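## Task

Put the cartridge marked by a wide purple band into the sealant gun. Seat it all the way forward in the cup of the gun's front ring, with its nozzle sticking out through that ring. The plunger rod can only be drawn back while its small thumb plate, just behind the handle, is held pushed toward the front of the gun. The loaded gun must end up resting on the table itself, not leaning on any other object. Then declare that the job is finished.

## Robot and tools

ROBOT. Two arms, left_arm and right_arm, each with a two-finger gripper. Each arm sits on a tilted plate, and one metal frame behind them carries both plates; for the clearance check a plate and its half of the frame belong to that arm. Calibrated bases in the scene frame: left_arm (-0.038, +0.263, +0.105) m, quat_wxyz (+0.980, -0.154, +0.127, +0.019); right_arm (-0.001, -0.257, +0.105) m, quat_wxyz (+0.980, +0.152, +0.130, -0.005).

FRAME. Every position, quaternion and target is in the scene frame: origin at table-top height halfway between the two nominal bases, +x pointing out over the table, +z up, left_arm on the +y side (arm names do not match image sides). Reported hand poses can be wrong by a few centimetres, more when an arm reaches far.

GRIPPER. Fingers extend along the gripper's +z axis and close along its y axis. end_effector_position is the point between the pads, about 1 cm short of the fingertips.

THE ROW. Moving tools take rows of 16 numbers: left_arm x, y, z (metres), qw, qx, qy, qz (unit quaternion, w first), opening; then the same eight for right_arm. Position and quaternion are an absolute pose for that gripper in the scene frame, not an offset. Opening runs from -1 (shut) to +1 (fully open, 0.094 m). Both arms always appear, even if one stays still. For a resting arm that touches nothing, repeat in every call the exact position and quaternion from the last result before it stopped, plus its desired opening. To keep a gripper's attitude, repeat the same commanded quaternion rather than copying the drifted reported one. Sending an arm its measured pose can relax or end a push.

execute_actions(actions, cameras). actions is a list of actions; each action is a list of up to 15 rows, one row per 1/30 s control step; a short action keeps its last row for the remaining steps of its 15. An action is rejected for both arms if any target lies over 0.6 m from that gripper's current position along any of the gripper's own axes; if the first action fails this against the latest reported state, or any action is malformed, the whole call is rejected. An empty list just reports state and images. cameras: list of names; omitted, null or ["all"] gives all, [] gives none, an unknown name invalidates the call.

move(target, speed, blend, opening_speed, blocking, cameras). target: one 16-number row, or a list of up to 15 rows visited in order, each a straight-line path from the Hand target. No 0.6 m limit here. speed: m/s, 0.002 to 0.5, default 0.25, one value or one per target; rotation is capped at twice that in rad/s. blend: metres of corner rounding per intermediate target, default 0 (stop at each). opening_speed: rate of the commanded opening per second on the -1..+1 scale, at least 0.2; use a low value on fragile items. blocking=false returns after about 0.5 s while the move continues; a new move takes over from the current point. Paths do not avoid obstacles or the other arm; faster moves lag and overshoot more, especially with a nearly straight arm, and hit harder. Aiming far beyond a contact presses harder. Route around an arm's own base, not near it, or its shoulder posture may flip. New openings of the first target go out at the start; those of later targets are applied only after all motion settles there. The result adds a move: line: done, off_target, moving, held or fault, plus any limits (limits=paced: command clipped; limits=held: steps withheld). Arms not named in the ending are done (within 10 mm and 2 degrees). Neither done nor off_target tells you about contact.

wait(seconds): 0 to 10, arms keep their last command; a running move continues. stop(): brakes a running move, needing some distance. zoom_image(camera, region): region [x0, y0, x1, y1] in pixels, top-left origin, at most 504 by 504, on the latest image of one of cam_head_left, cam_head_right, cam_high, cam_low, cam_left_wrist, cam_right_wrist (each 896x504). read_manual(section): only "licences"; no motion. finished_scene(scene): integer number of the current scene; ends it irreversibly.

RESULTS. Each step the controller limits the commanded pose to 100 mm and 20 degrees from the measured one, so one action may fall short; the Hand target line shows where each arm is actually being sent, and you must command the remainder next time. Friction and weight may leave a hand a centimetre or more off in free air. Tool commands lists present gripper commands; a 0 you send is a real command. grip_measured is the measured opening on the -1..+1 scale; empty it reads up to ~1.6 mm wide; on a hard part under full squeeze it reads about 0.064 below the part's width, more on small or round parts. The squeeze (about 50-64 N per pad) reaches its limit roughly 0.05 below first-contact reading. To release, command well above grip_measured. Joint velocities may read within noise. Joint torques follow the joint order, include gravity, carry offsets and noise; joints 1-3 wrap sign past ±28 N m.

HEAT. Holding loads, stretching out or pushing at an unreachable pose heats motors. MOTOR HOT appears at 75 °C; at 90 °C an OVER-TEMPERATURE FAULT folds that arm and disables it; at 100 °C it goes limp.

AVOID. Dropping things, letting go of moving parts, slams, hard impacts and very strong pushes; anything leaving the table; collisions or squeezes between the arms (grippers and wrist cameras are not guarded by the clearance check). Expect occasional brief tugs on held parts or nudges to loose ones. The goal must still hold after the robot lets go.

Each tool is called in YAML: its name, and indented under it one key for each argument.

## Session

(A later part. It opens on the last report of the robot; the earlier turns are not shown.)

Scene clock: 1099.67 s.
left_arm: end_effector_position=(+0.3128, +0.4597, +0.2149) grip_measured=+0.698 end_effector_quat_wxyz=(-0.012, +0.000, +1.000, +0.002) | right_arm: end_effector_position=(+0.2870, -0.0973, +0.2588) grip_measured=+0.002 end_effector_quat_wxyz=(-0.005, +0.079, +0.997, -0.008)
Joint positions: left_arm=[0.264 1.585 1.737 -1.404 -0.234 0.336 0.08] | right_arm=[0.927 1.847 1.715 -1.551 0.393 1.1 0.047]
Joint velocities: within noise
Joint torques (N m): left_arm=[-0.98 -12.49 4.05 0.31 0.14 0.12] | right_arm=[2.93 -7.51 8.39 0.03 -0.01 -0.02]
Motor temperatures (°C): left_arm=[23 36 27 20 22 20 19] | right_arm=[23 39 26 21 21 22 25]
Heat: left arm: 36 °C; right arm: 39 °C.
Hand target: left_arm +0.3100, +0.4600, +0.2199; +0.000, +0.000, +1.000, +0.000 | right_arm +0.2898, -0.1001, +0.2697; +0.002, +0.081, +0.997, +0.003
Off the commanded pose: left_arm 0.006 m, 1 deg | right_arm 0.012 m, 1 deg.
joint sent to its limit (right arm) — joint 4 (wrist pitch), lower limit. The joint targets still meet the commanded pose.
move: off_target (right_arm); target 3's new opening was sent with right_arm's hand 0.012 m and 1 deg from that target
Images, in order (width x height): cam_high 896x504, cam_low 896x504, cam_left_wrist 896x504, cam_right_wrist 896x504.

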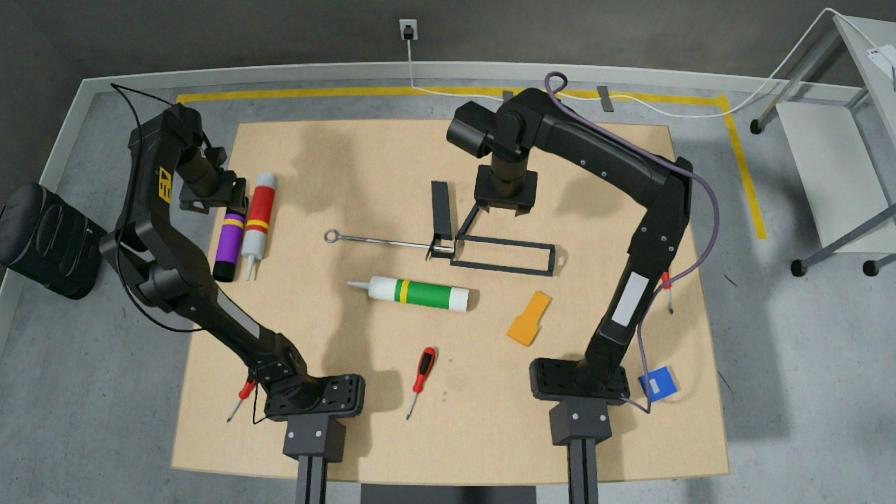

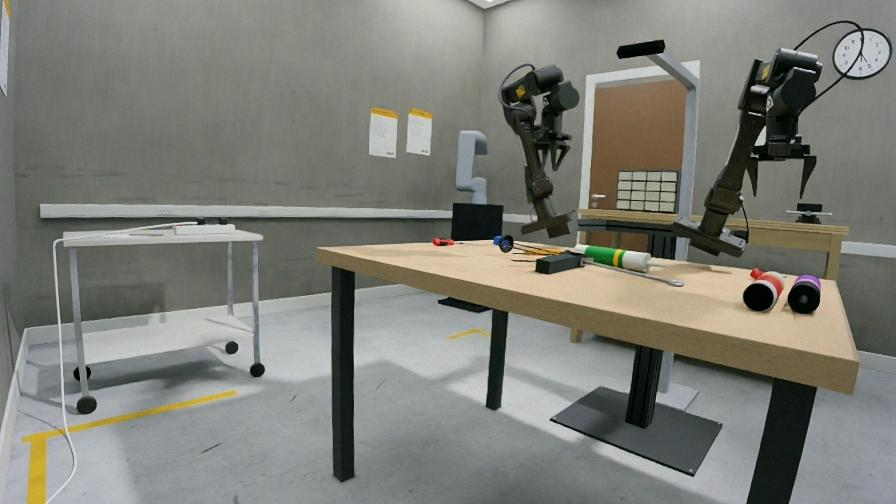

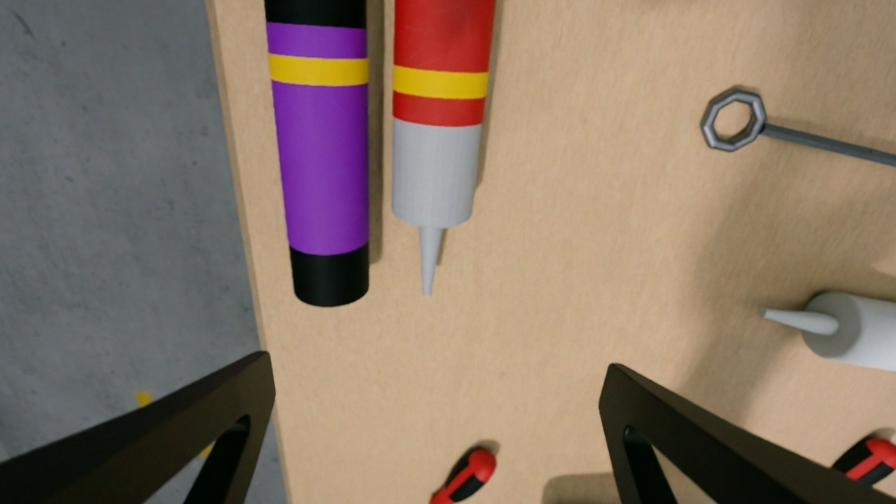

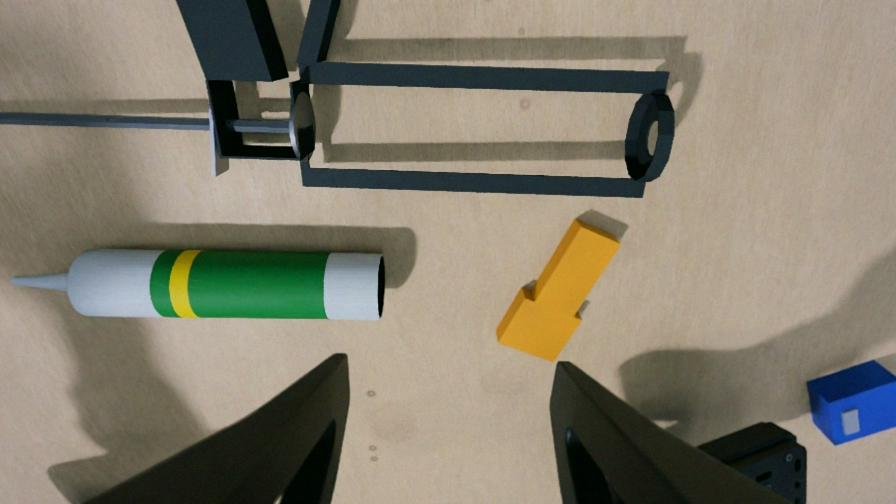

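move:
  target:
    - [0.300,0.533,0.16,0.1564,0,0.9877,0,0.3,0.290,-0.10,0.27,0,0.0811,0.9967,0,0.0]
    - [0.300,0.533,0.11,0.1564,0,0.9877,0,0.3,0.290,-0.10,0.27,0,0.0811,0.9967,0,0.0]
  speed: 0.15
  cameras: ["cam_high","cam_low","cam_left_wrist"]

Scene clock: 1150.73 s.
left_arm: end_effector_position=(+0.3031, +0.5371, +0.1208) grip_measured=+0.302 end_effector_quat_wxyz=(+0.162, -0.003, +0.987, +0.013) | right_arm: end_effector_position=(+0.2869, -0.0973, +0.2588) grip_measured=+0.002 end_effector_quat_wxyz=(-0.005, +0.079, +0.997, -0.008)
Joint positions: left_arm=[0.666 1.473 1.219 -0.658 0.117 0.708 0.061] | right_arm=[0.927 1.847 1.715 -1.552 0.393 1.1 0.047]
Joint velocities: within noise
Joint torques (N m): left_arm=[0.02 -8.1 4.38 0.75 0.32 0.11] | right_arm=[2.93 -7.51 8.42 0.02 -0.01 -0.02]
Motor temperatures (°C): left_arm=[23 42 25 20 21 20 19] | right_arm=[23 40 27 21 21 22 24]
Heat: left arm: 42 °C; right arm: 40 °C.
Hand target: left_arm +0.2998, +0.5329, +0.1102; +0.156, +0.000, +0.988, +0.000 | right_arm +0.2898, -0.1001, +0.2697; +0.002, +0.081, +0.997, +0.003
Off the commanded pose: left_arm 0.012 m, 2 deg | right_arm 0.012 m, 1 deg.
joint sent to its limit (right arm) — joint 4 (wrist pitch), lower limit. The joint targets still meet the commanded pose.
move: off_target (left_arm, right_arm)
Images, in order (width x height): cam_high 896x504, cam_low 896x504, cam_left_wrist 896x504.

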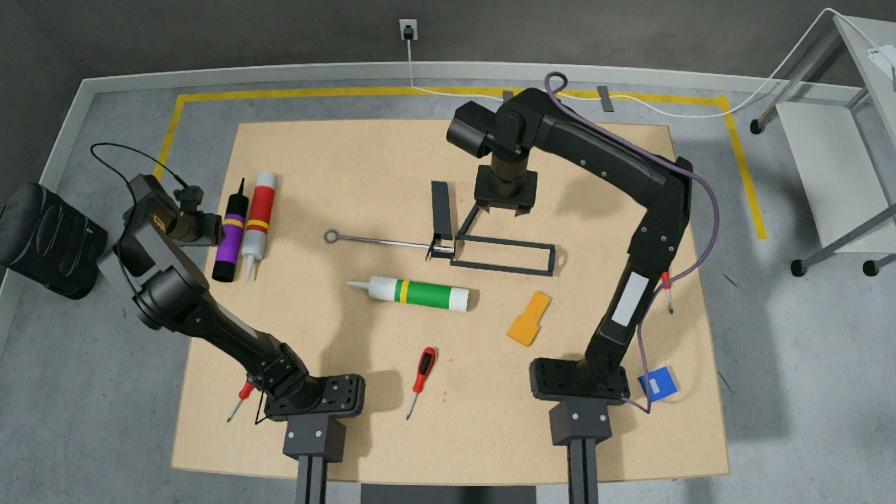

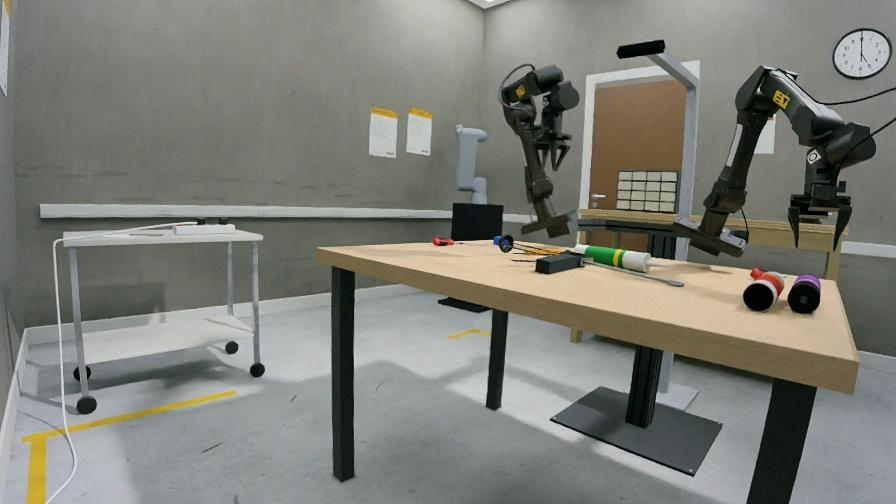

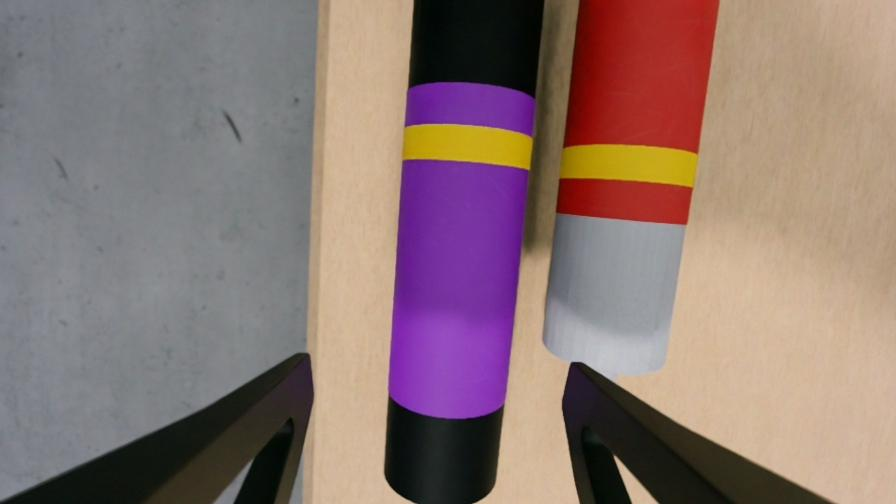

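move:
  target:
    - [0.298,0.5285,0.055,0.1564,0,0.9877,0,0.3,0.290,-0.10,0.27,0,0.0811,0.9967,0,0.0]
  speed: 0.1
  cameras: ["cam_left_wrist"]

Scene clock: 1174.27 s.
left_arm: end_effector_position=(+0.3023, +0.5332, +0.0652) grip_measured=+0.302 end_effector_quat_wxyz=(+0.161, -0.003, +0.987, +0.013) | right_arm: end_effector_position=(+0.2869, -0.0973, +0.2588) grip_measured=+0.002 end_effector_quat_wxyz=(-0.005, +0.079, +0.997, -0.008)
Joint positions: left_arm=[0.672 1.569 1.1 -0.445 0.121 0.713 0.061] | right_arm=[0.927 1.847 1.715 -1.552 0.393 1.1 0.047]
Joint velocities: within noise
Joint torques (N m): left_arm=[0.01 -8.32 3.96 0.76 0.31 0.11] | right_arm=[2.92 -7.51 8.4 0.02 -0.01 -0.01]
Motor temperatures (°C): left_arm=[23 38 24 21 21 20 19] | right_arm=[23 40 27 21 21 22 24]
Heat: left arm: 38 °C; right arm: 40 °C.
Hand target: left_arm +0.2978, +0.5283, +0.0552; +0.156, +0.000, +0.988, +0.000 | right_arm +0.2898, -0.1001, +0.2697; +0.002, +0.081, +0.997, +0.003
Off the commanded pose: left_arm 0.012 m, 2 deg | right_arm 0.012 m, 1 deg.
joint sent to its limit (right arm) — joint 4 (wrist pitch), lower limit. The joint targets still meet the commanded pose.
move: off_target (left_arm, right_arm)
Images, in order (width x height): cam_left_wrist 896x504.

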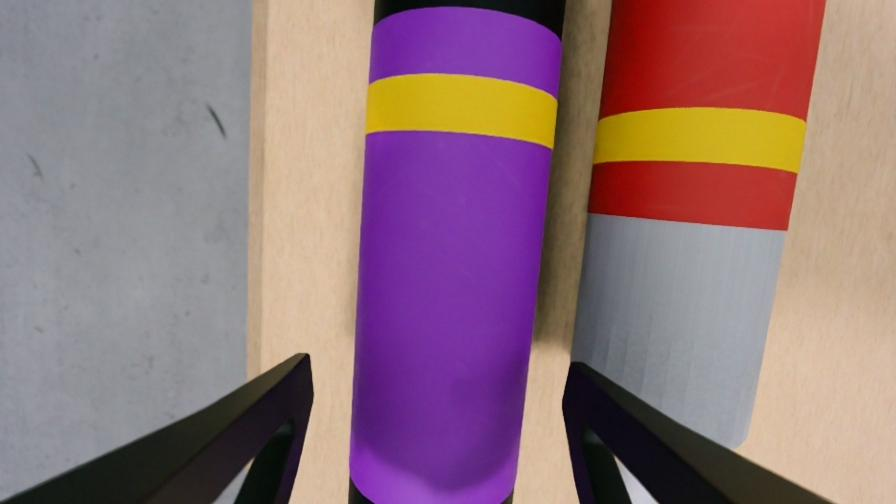

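move:
  target:
    - [0.298,0.5285,0.020,0.1564,0,0.9877,0,0.3,0.290,-0.10,0.27,0,0.0811,0.9967,0,0.0]
  speed: 0.06
  cameras: ["cam_left_wrist"]

Scene clock: 1179.87 s.
left_arm: end_effector_position=(+0.3035, +0.5344, +0.0313) grip_measured=+0.302 end_effector_quat_wxyz=(+0.162, -0.003, +0.987, +0.014) | right_arm: end_effector_position=(+0.2869, -0.0973, +0.2588) grip_measured=+0.002 end_effector_quat_wxyz=(-0.005, +0.079, +0.997, -0.008)
Joint positions: left_arm=[0.679 1.656 1.063 -0.318 0.125 0.719 0.061] | right_arm=[0.927 1.847 1.715 -1.552 0.393 1.1 0.047]
Joint velocities: within noise
Joint torques (N m): left_arm=[-0.02 -8.35 3.52 0.75 0.32 0.12] | right_arm=[2.91 -7.5 8.4 0.02 -0.01 -0.02]
Motor temperatures (°C): left_arm=[23 37 24 21 21 20 19] | right_arm=[23 40 27 21 21 22 24]
Heat: left arm: 37 °C; right arm: 40 °C.
Hand target: left_arm +0.2978, +0.5283, +0.0203; +0.156, +0.000, +0.988, +0.000 | right_arm +0.2898, -0.1001, +0.2697; +0.002, +0.081, +0.997, +0.003
Off the commanded pose: left_arm 0.014 m, 2 deg | right_arm 0.012 m, 1 deg.
joint sent to its limit (right arm) — joint 4 (wrist pitch), lower limit. The joint targets still meet the commanded pose.
move: off_target (left_arm, right_arm)
Images, in order (width x height): cam_left_wrist 896x504.

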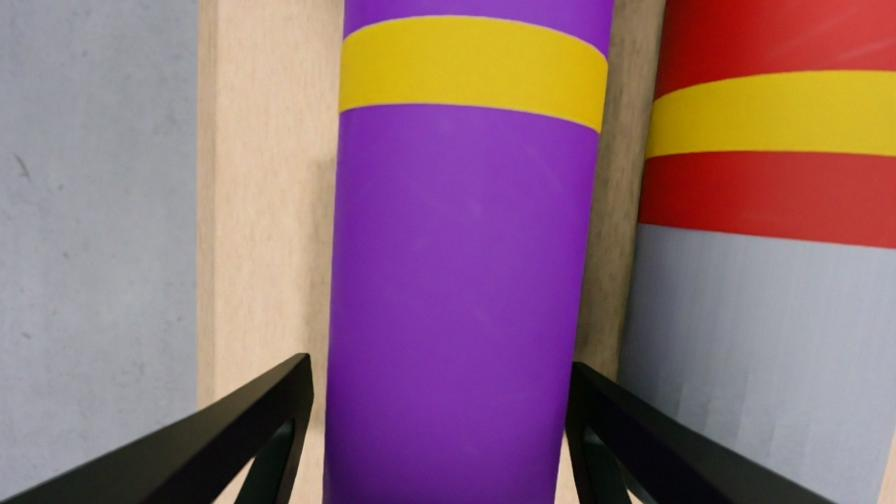

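Fits well. Lower 2 mm and close.

move:
  target:
    - [0.298,0.5265,0.017,0.1564,0,0.9877,0,-0.3,0.290,-0.10,0.27,0,0.0811,0.9967,0,0.0]
  speed: 0.06
  opening_speed: 0.4
  cameras: ["cam_left_wrist"]

Scene clock: 1184.90 s.
left_arm: end_effector_position=(+0.3034, +0.5340, +0.0302) grip_measured=+0.027 end_effector_quat_wxyz=(+0.164, -0.003, +0.986, +0.015) | right_arm: end_effector_position=(+0.2869, -0.0973, +0.2588) grip_measured=+0.002 end_effector_quat_wxyz=(-0.005, +0.079, +0.997, -0.008)
Joint positions: left_arm=[0.679 1.656 1.055 -0.306 0.126 0.72 0.048] | right_arm=[0.927 1.847 1.715 -1.552 0.393 1.1 0.047]
Joint velocities: within noise
Joint torques (N m): left_arm=[-0.34 -7.98 3.38 0.78 0.3 0.09] | right_arm=[2.93 -7.5 8.4 0.02 -0.01 -0.02]
Motor temperatures (°C): left_arm=[23 36 24 21 21 20 19] | right_arm=[23 40 27 21 21 22 24]
Heat: left arm: 36 °C; right arm: 40 °C.
Hand target: left_arm +0.2978, +0.5264, +0.0175; +0.156, +0.000, +0.988, +0.000 | right_arm +0.2898, -0.1001, +0.2697; +0.002, +0.081, +0.997, +0.003
Off the commanded pose: left_arm 0.016 m, 2 deg | right_arm 0.012 m, 1 deg.
joint sent to its limit (right arm) — joint 4 (wrist pitch), lower limit. The joint targets still meet the commanded pose.
move: off_target (left_arm, right_arm)
Images, in order (width x height): cam_left_wrist 896x504.

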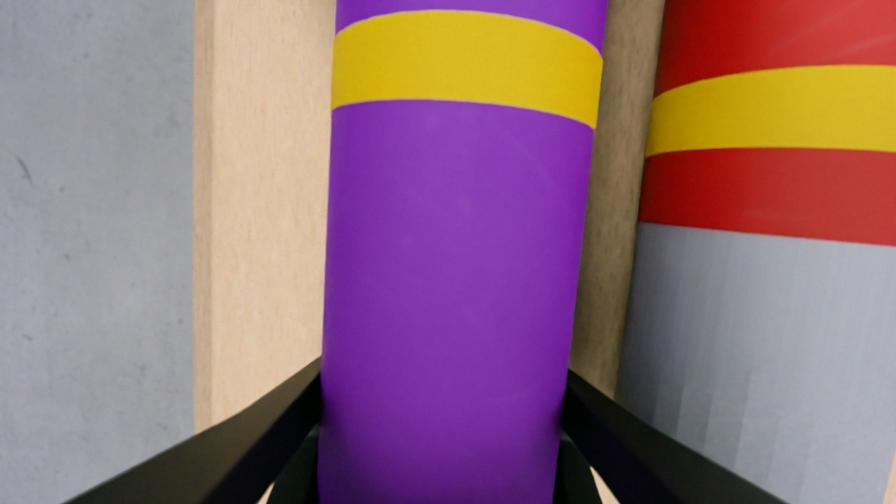

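move:
  target:
    - [0.298,0.528,0.08,0.1564,0,0.9877,0,-0.3,0.290,-0.15,0.27,0,0.07,0.9975,0,0.0]
    - [0.298,0.50,0.17,0.1564,0,0.9877,0,-0.3,0.30,-0.25,0.26,0,0.07,0.9975,0,0.0]
  speed: [0.08,0.2]
  blend: 0.01
  cameras: ["cam_left_wrist","cam_high"]

move:
  target:
    - [0.330,0.32,0.21,0.0868,0.4207,0.9021,-0.0405,-0.3,0.31,-0.33,0.25,0,0.07,0.9975,0,0.0]
    - [0.325,0.0,0.20,0.0222,0.7711,0.6357,-0.0269,-0.3,0.31,-0.33,0.25,0,0.07,0.9975,0,0.0]
  speed: 0.25
  blend: 0.03

Scene clock: 1223.07 s.
left_arm: end_effector_position=(+0.2836, +0.4942, +0.1474) grip_measured=+0.026 end_effector_quat_wxyz=(+0.121, +0.001, +0.993, -0.015) | right_arm: end_effector_position=(+0.3011, -0.2495, +0.2604) grip_measured=+0.002 end_effector_quat_wxyz=(-0.005, +0.072, +0.997, -0.003)
Joint positions: left_arm=[0.575 1.368 1.212 -0.85 0.059 0.641 0.048] | right_arm=[0.528 1.478 1.519 -1.548 0.396 0.65 0.047]
Joint velocities: within noise
Joint torques (N m): left_arm=[-1.81 -11.52 8.23 0.63 0.23 -0.11] | right_arm=[1.78 -5.82 4.23 0.39 -0.01 -0.09]
Motor temperatures (°C): left_arm=[23 34 24 21 21 20 21] | right_arm=[23 40 27 21 20 22 24]
Heat: left arm: 34 °C; right arm: 40 °C.
Hand target: left_arm +0.2972, +0.4996, +0.1701; +0.156, +0.000, +0.988, +0.000 | right_arm +0.3000, -0.2500, +0.2601; +0.000, +0.070, +0.998, +0.000
Off the commanded pose: left_arm 0.027 m, 4 deg | right_arm 0.001 m, 1 deg.
move: off_target (left_arm)
Images, in order (width x height): cam_high 896x504, cam_left_wrist 896x504.

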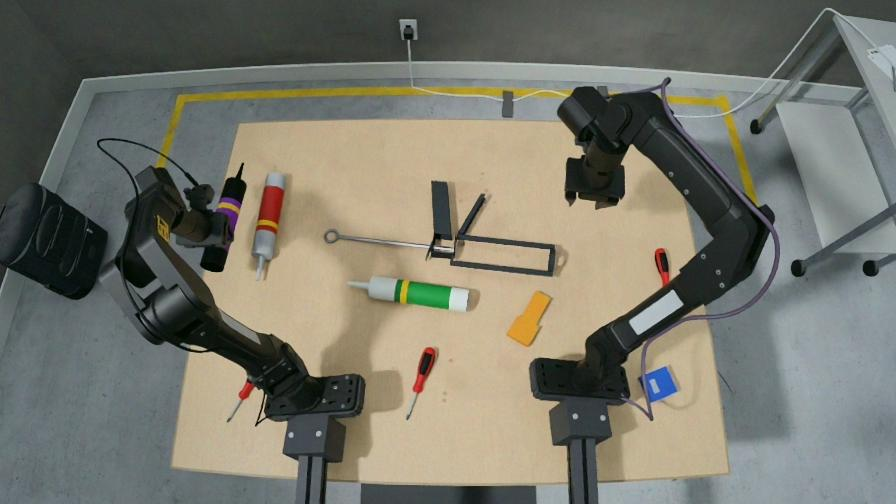

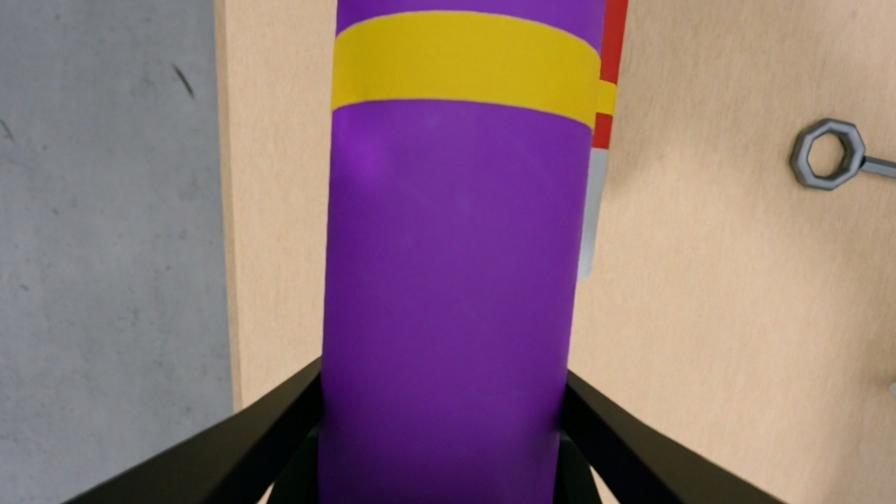

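Scene clock: 1227.53 s.
left_arm: end_effector_position=(+0.3260, +0.0109, +0.1917) grip_measured=+0.025 end_effector_quat_wxyz=(+0.010, +0.763, +0.645, -0.024) | right_arm: end_effector_position=(+0.3099, -0.3296, +0.2464) grip_measured=+0.002 end_effector_quat_wxyz=(-0.013, +0.067, +0.998, -0.007)
Joint positions: left_arm=[-0.867 2.306 2.124 -1.436 -0.348 0.903 0.048] | right_arm=[0.192 1.403 1.507 -1.497 0.357 0.289 0.047]
Joint velocities: within noise
Joint torques (N m): left_arm=[-7.15 -11 8.01 0.2 0.11 0.13] | right_arm=[1.21 -7.04 5.26 0.37 -0.1 -0.05]
Motor temperatures (°C): left_arm=[23 34 25 21 21 20 21] | right_arm=[23 39 27 21 20 22 24]
Heat: left arm: 34 °C; right arm: 39 °C.
Hand target: left_arm +0.3247, +0.0003, +0.1999; +0.023, +0.771, +0.636, -0.027 | right_arm +0.3100, -0.3300, +0.2500; +0.000, +0.070, +0.998, +0.000
Off the commanded pose: left_arm 0.014 m, 2 deg | right_arm 0.004 m, 2 deg.
move: off_target (left_arm)

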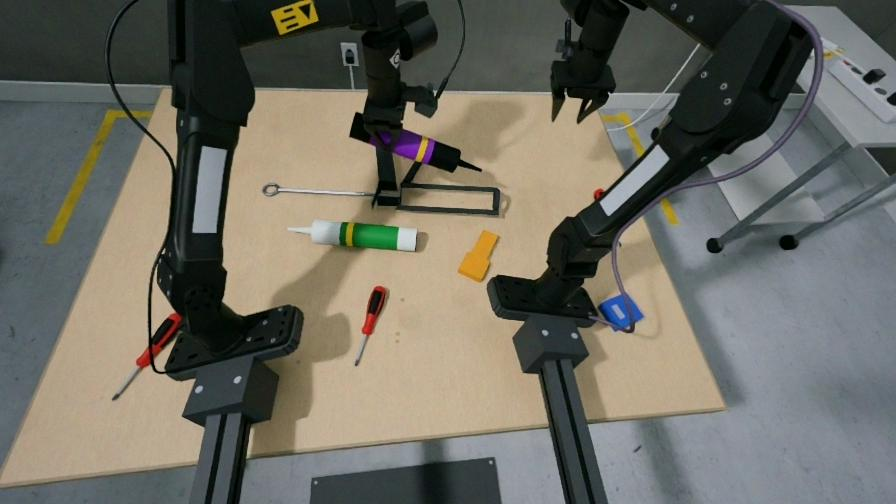

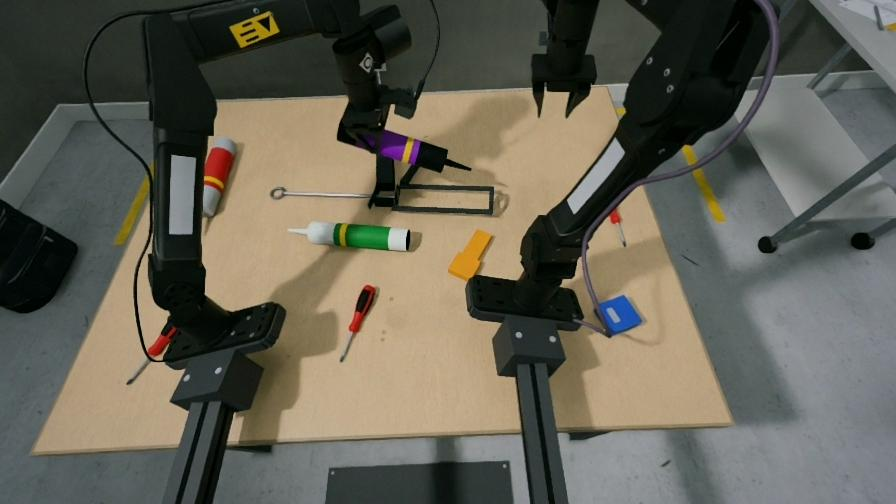

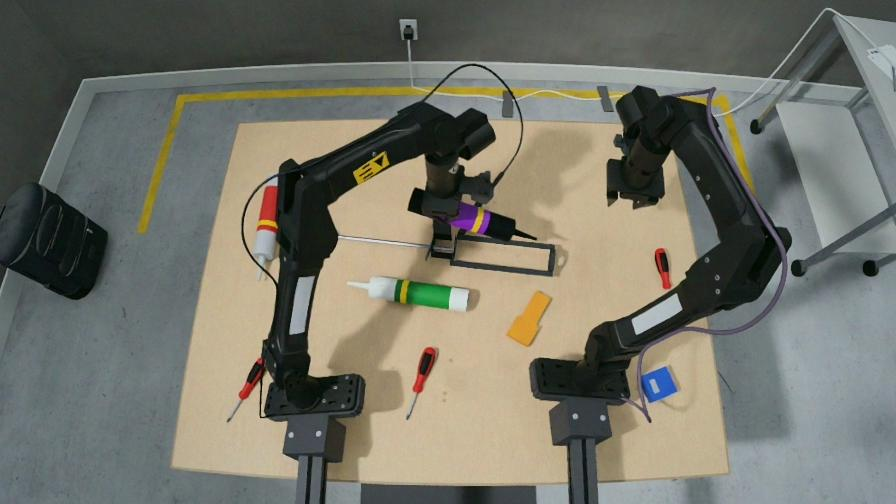

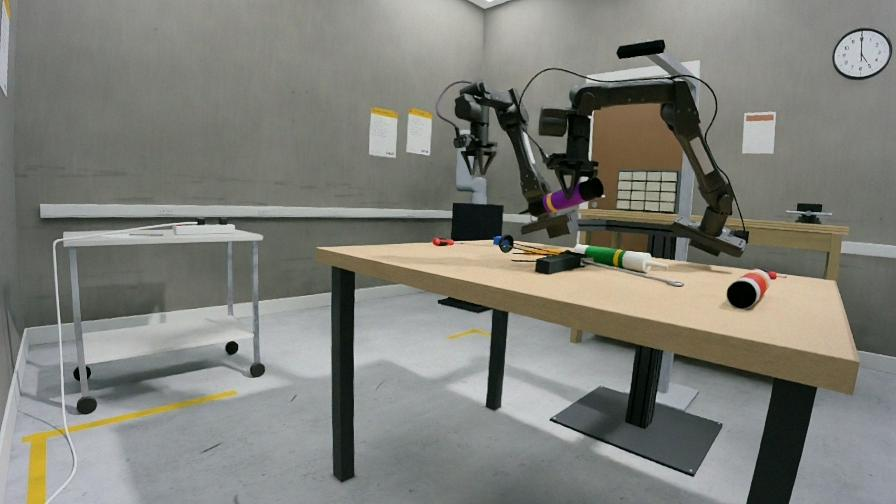

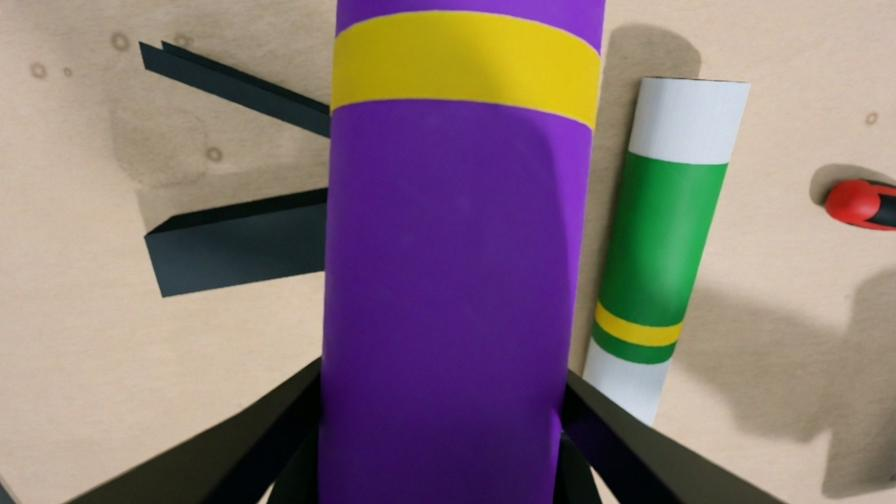

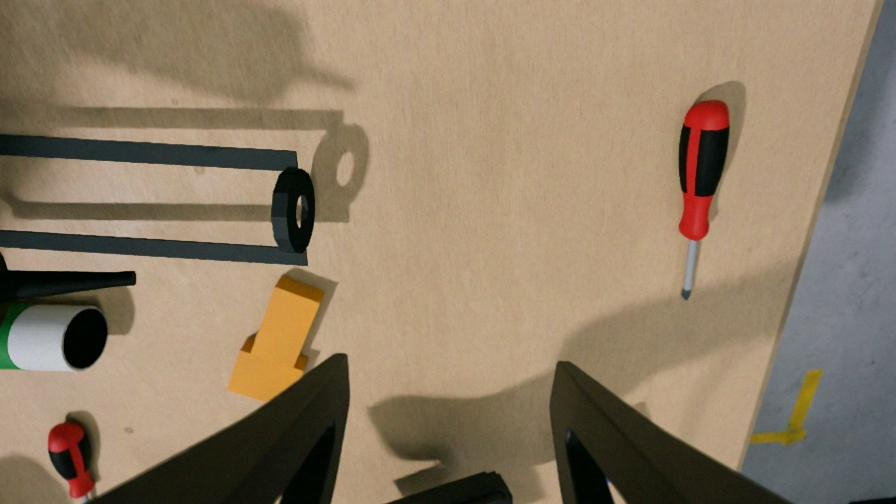

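move:
  target:
    - [0.322,-0.018,0.128,0.0222,0.7711,0.6357,-0.0269,-0.3,0.30,-0.31,0.25,0,0.07,0.9975,0,0.0]
  speed: 0.15
  cameras: ["cam_left_wrist","cam_right_wrist","cam_high","cam_low"]

Scene clock: 1240.03 s.
left_arm: end_effector_position=(+0.3212, -0.0151, +0.1296) grip_measured=+0.025 end_effector_quat_wxyz=(+0.017, +0.769, +0.639, -0.023) | right_arm: end_effector_position=(+0.3023, -0.3101, +0.2480) grip_measured=+0.002 end_effector_quat_wxyz=(-0.010, +0.068, +0.998, +0.000)
Joint positions: left_arm=[-0.857 2.363 1.959 -1.195 -0.35 0.937 0.048] | right_arm=[0.271 1.384 1.468 -1.495 0.356 0.37 0.047]
Joint velocities: within noise
Joint torques (N m): left_arm=[-5.23 -12.23 4.92 0.42 0.12 0.12] | right_arm=[2.24 -6.57 4.37 0.32 0.07 0.11]
Motor temperatures (°C): left_arm=[24 35 27 21 21 20 21] | right_arm=[22 38 27 21 20 22 24]
Heat: left arm: 35 °C; right arm: 38 °C.
Hand target: left_arm +0.3220, -0.0179, +0.1280; +0.022, +0.771, +0.636, -0.027 | right_arm +0.3001, -0.3100, +0.2500; +0.000, +0.070, +0.998, +0.000
Off the commanded pose: left_arm 0.003 m, 1 deg | right_arm 0.003 m, 1 deg.
move: done
Images, in order (width x height): cam_high 896x504, cam_low 896x504, cam_left_wrist 896x504, cam_right_wrist 896x504.

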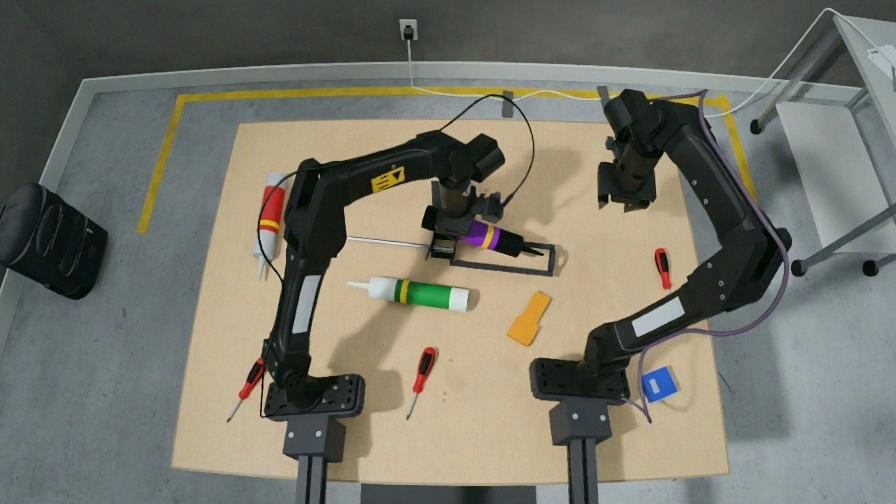

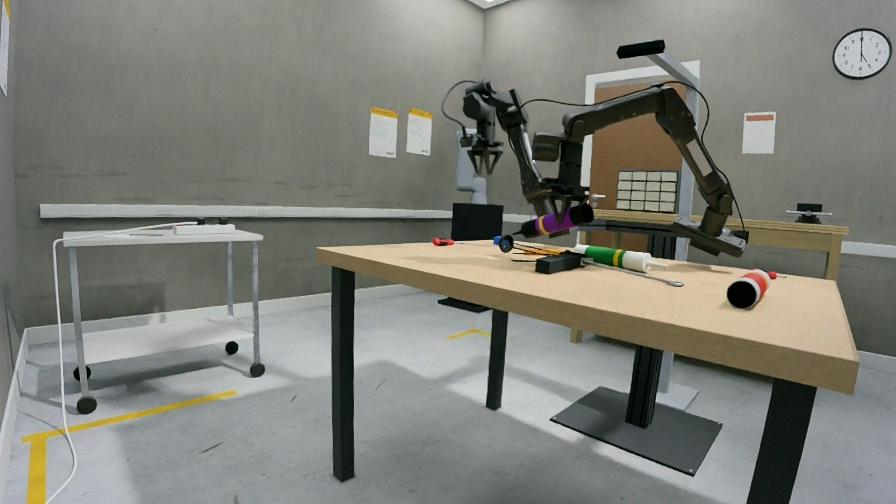

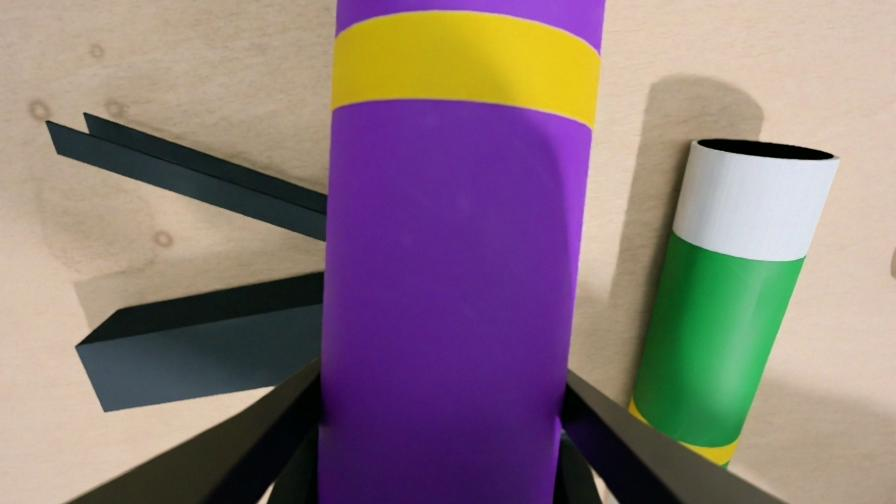

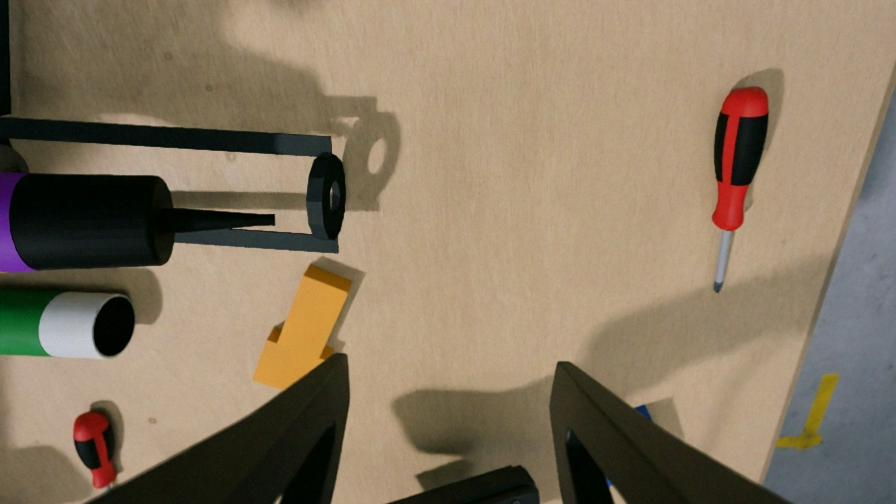

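move:
  target:
    - [0.321,-0.020,0.088,0.0222,0.7711,0.6357,-0.0269,-0.3,0.30,-0.31,0.25,0,0.07,0.9975,0,0.0]
  speed: 0.1
  cameras: ["cam_low","cam_right_wrist"]

zoom_image:
  camera: "cam_low"
  region: [480, 190, 660, 290]

Scene clock: 1262.03 s.
left_arm: end_effector_position=(+0.3224, -0.0170, +0.0926) grip_measured=+0.025 end_effector_quat_wxyz=(+0.021, +0.768, +0.640, -0.023) | right_arm: end_effector_position=(+0.3023, -0.3101, +0.2480) grip_measured=+0.002 end_effector_quat_wxyz=(-0.010, +0.069, +0.998, +0.000)
Joint positions: left_arm=[-0.826 2.387 1.862 -1.054 -0.35 0.969 0.048] | right_arm=[0.271 1.384 1.468 -1.495 0.356 0.371 0.047]
Joint velocities: within noise
Joint torques (N m): left_arm=[-5.35 -11.79 4.64 0.44 0.13 0.12] | right_arm=[2.25 -6.56 4.38 0.32 0.07 0.1]
Motor temperatures (°C): left_arm=[24 37 25 21 21 20 21] | right_arm=[22 37 26 21 20 22 23]
Heat: left arm: 37 °C; right arm: 37 °C.
Hand target: left_arm +0.3210, -0.0199, +0.0881; +0.022, +0.771, +0.636, -0.027 | right_arm +0.3001, -0.3100, +0.2500; +0.000, +0.070, +0.998, +0.000
Off the commanded pose: left_arm 0.006 m, 1 deg | right_arm 0.003 m, 1 deg.
move: done
Images, in order (width x height): cam_low 896x504, cam_right_wrist 896x504.

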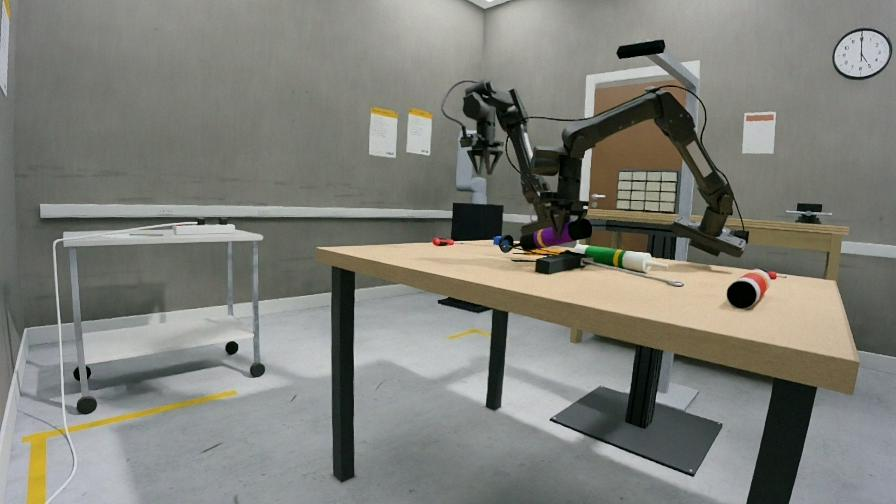

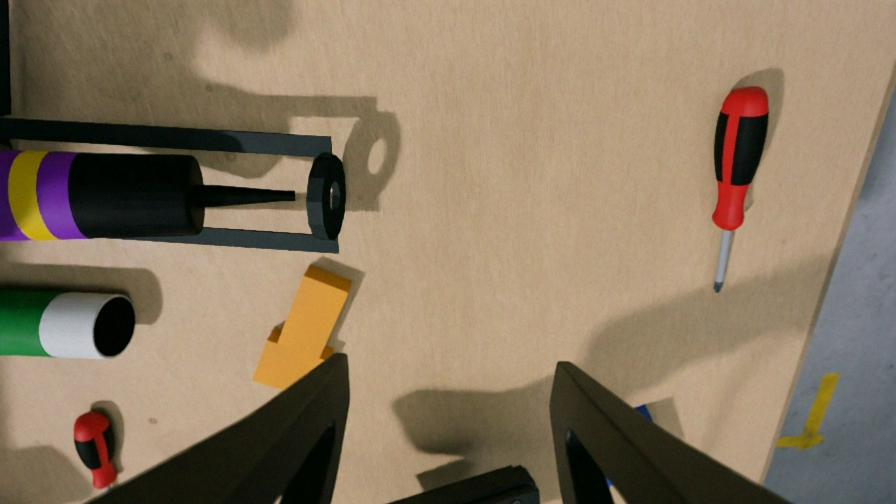

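Scaled by 2.800 from the camera's 896x504 image, which has a finer 1280x720 frame.

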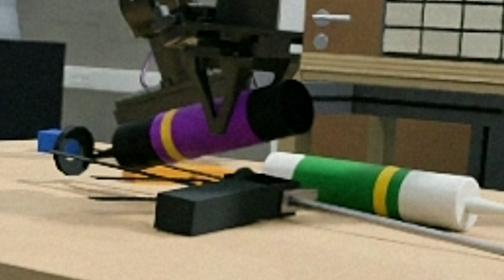

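move:
  target:
    - [0.3135,-0.072,0.074,0.0222,0.7711,0.6357,-0.0269,-0.3,0.30,-0.31,0.25,0,0.07,0.9975,0,0.0]
  speed: 0.08
  cameras: ["cam_low","cam_right_wrist"]

zoom_image:
  camera: "cam_low"
  region: [480, 190, 660, 290]

zoom_image:
  camera: "cam_right_wrist"
  region: [100, 80, 420, 300]

Scene clock: 1276.53 s.
left_arm: end_effector_position=(+0.3221, -0.0513, +0.0705) grip_measured=+0.025 end_effector_quat_wxyz=(+0.011, +0.765, +0.643, -0.020) | right_arm: end_effector_position=(+0.3023, -0.3101, +0.2480) grip_measured=+0.002 end_effector_quat_wxyz=(-0.010, +0.069, +0.998, +0.000)
Joint positions: left_arm=[-0.858 2.557 2.046 -1.101 -0.357 0.92 0.048] | right_arm=[0.271 1.384 1.468 -1.495 0.356 0.371 0.047]
Joint velocities: within noise
Joint torques (N m): left_arm=[-9.07 -11.41 7.56 0.3 0.2 -0.11] | right_arm=[2.25 -6.56 4.36 0.32 0.08 0.1]
Motor temperatures (°C): left_arm=[24 40 25 21 21 20 22] | right_arm=[22 37 26 21 20 22 23]
Heat: left arm: 40 °C; right arm: 37 °C.
Hand target: left_arm +0.3129, -0.0711, +0.0741; +0.022, +0.771, +0.636, -0.027 | right_arm +0.3001, -0.3100, +0.2500; +0.000, +0.070, +0.998, +0.000
Off the commanded pose: left_arm 0.023 m, 2 deg | right_arm 0.003 m, 1 deg.
move: off_target (left_arm)
Images, in order (width x height): cam_low 896x504, cam_right_wrist 896x504.

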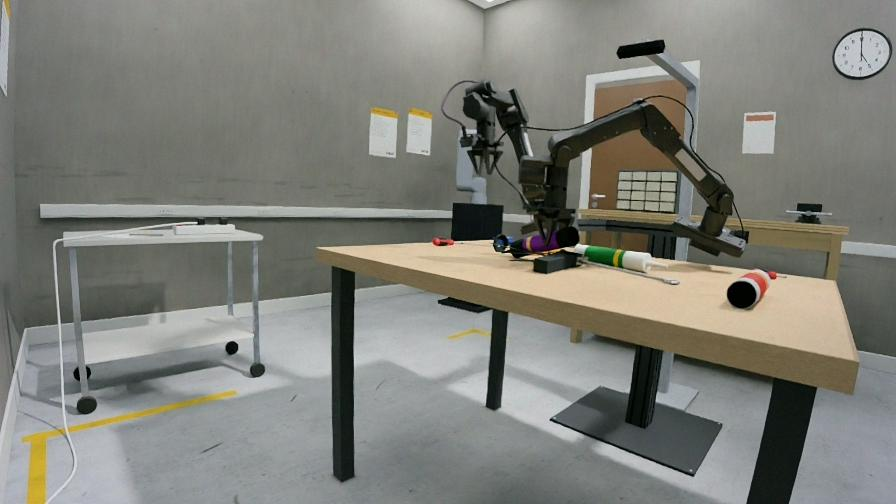

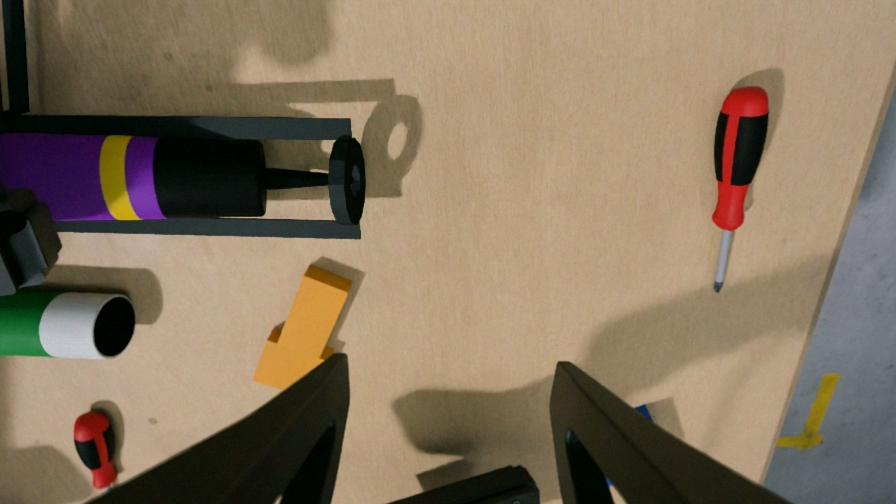

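Scaled by 2.800 from the camera's 896x504 image, which has a finer 1280x720 frame.

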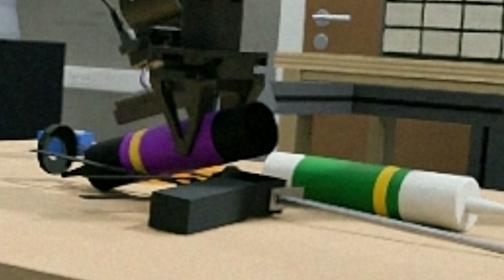

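Scaled by 1.575 from the camera's 896x504 image, which has a finer 1280x720 frame.

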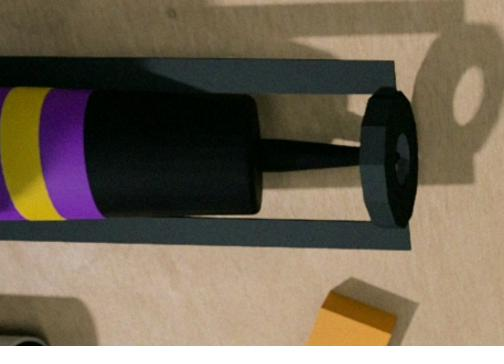

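zoom_image:
  camera: "cam_right_wrist"
  region: [290, 120, 400, 240]

zoom_image:
  camera: "cam_low"
  region: [480, 225, 590, 285]

Scaled by 4.200 from the camera's 896x504 image, which has a finer 1280x720 frame.

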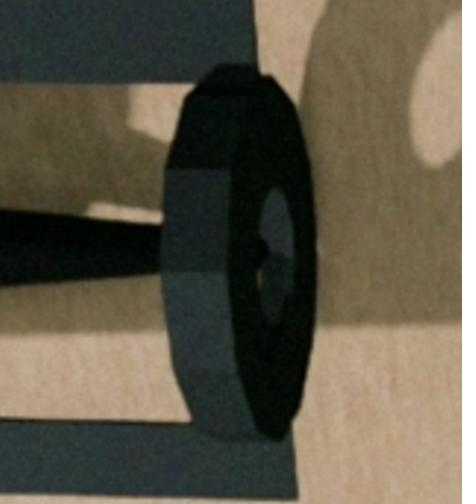

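Scaled by 4.582 from the camera's 896x504 image, which has a finer 1280x720 frame.

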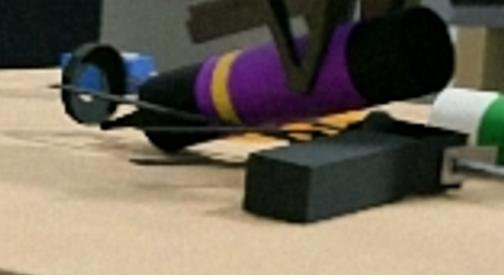

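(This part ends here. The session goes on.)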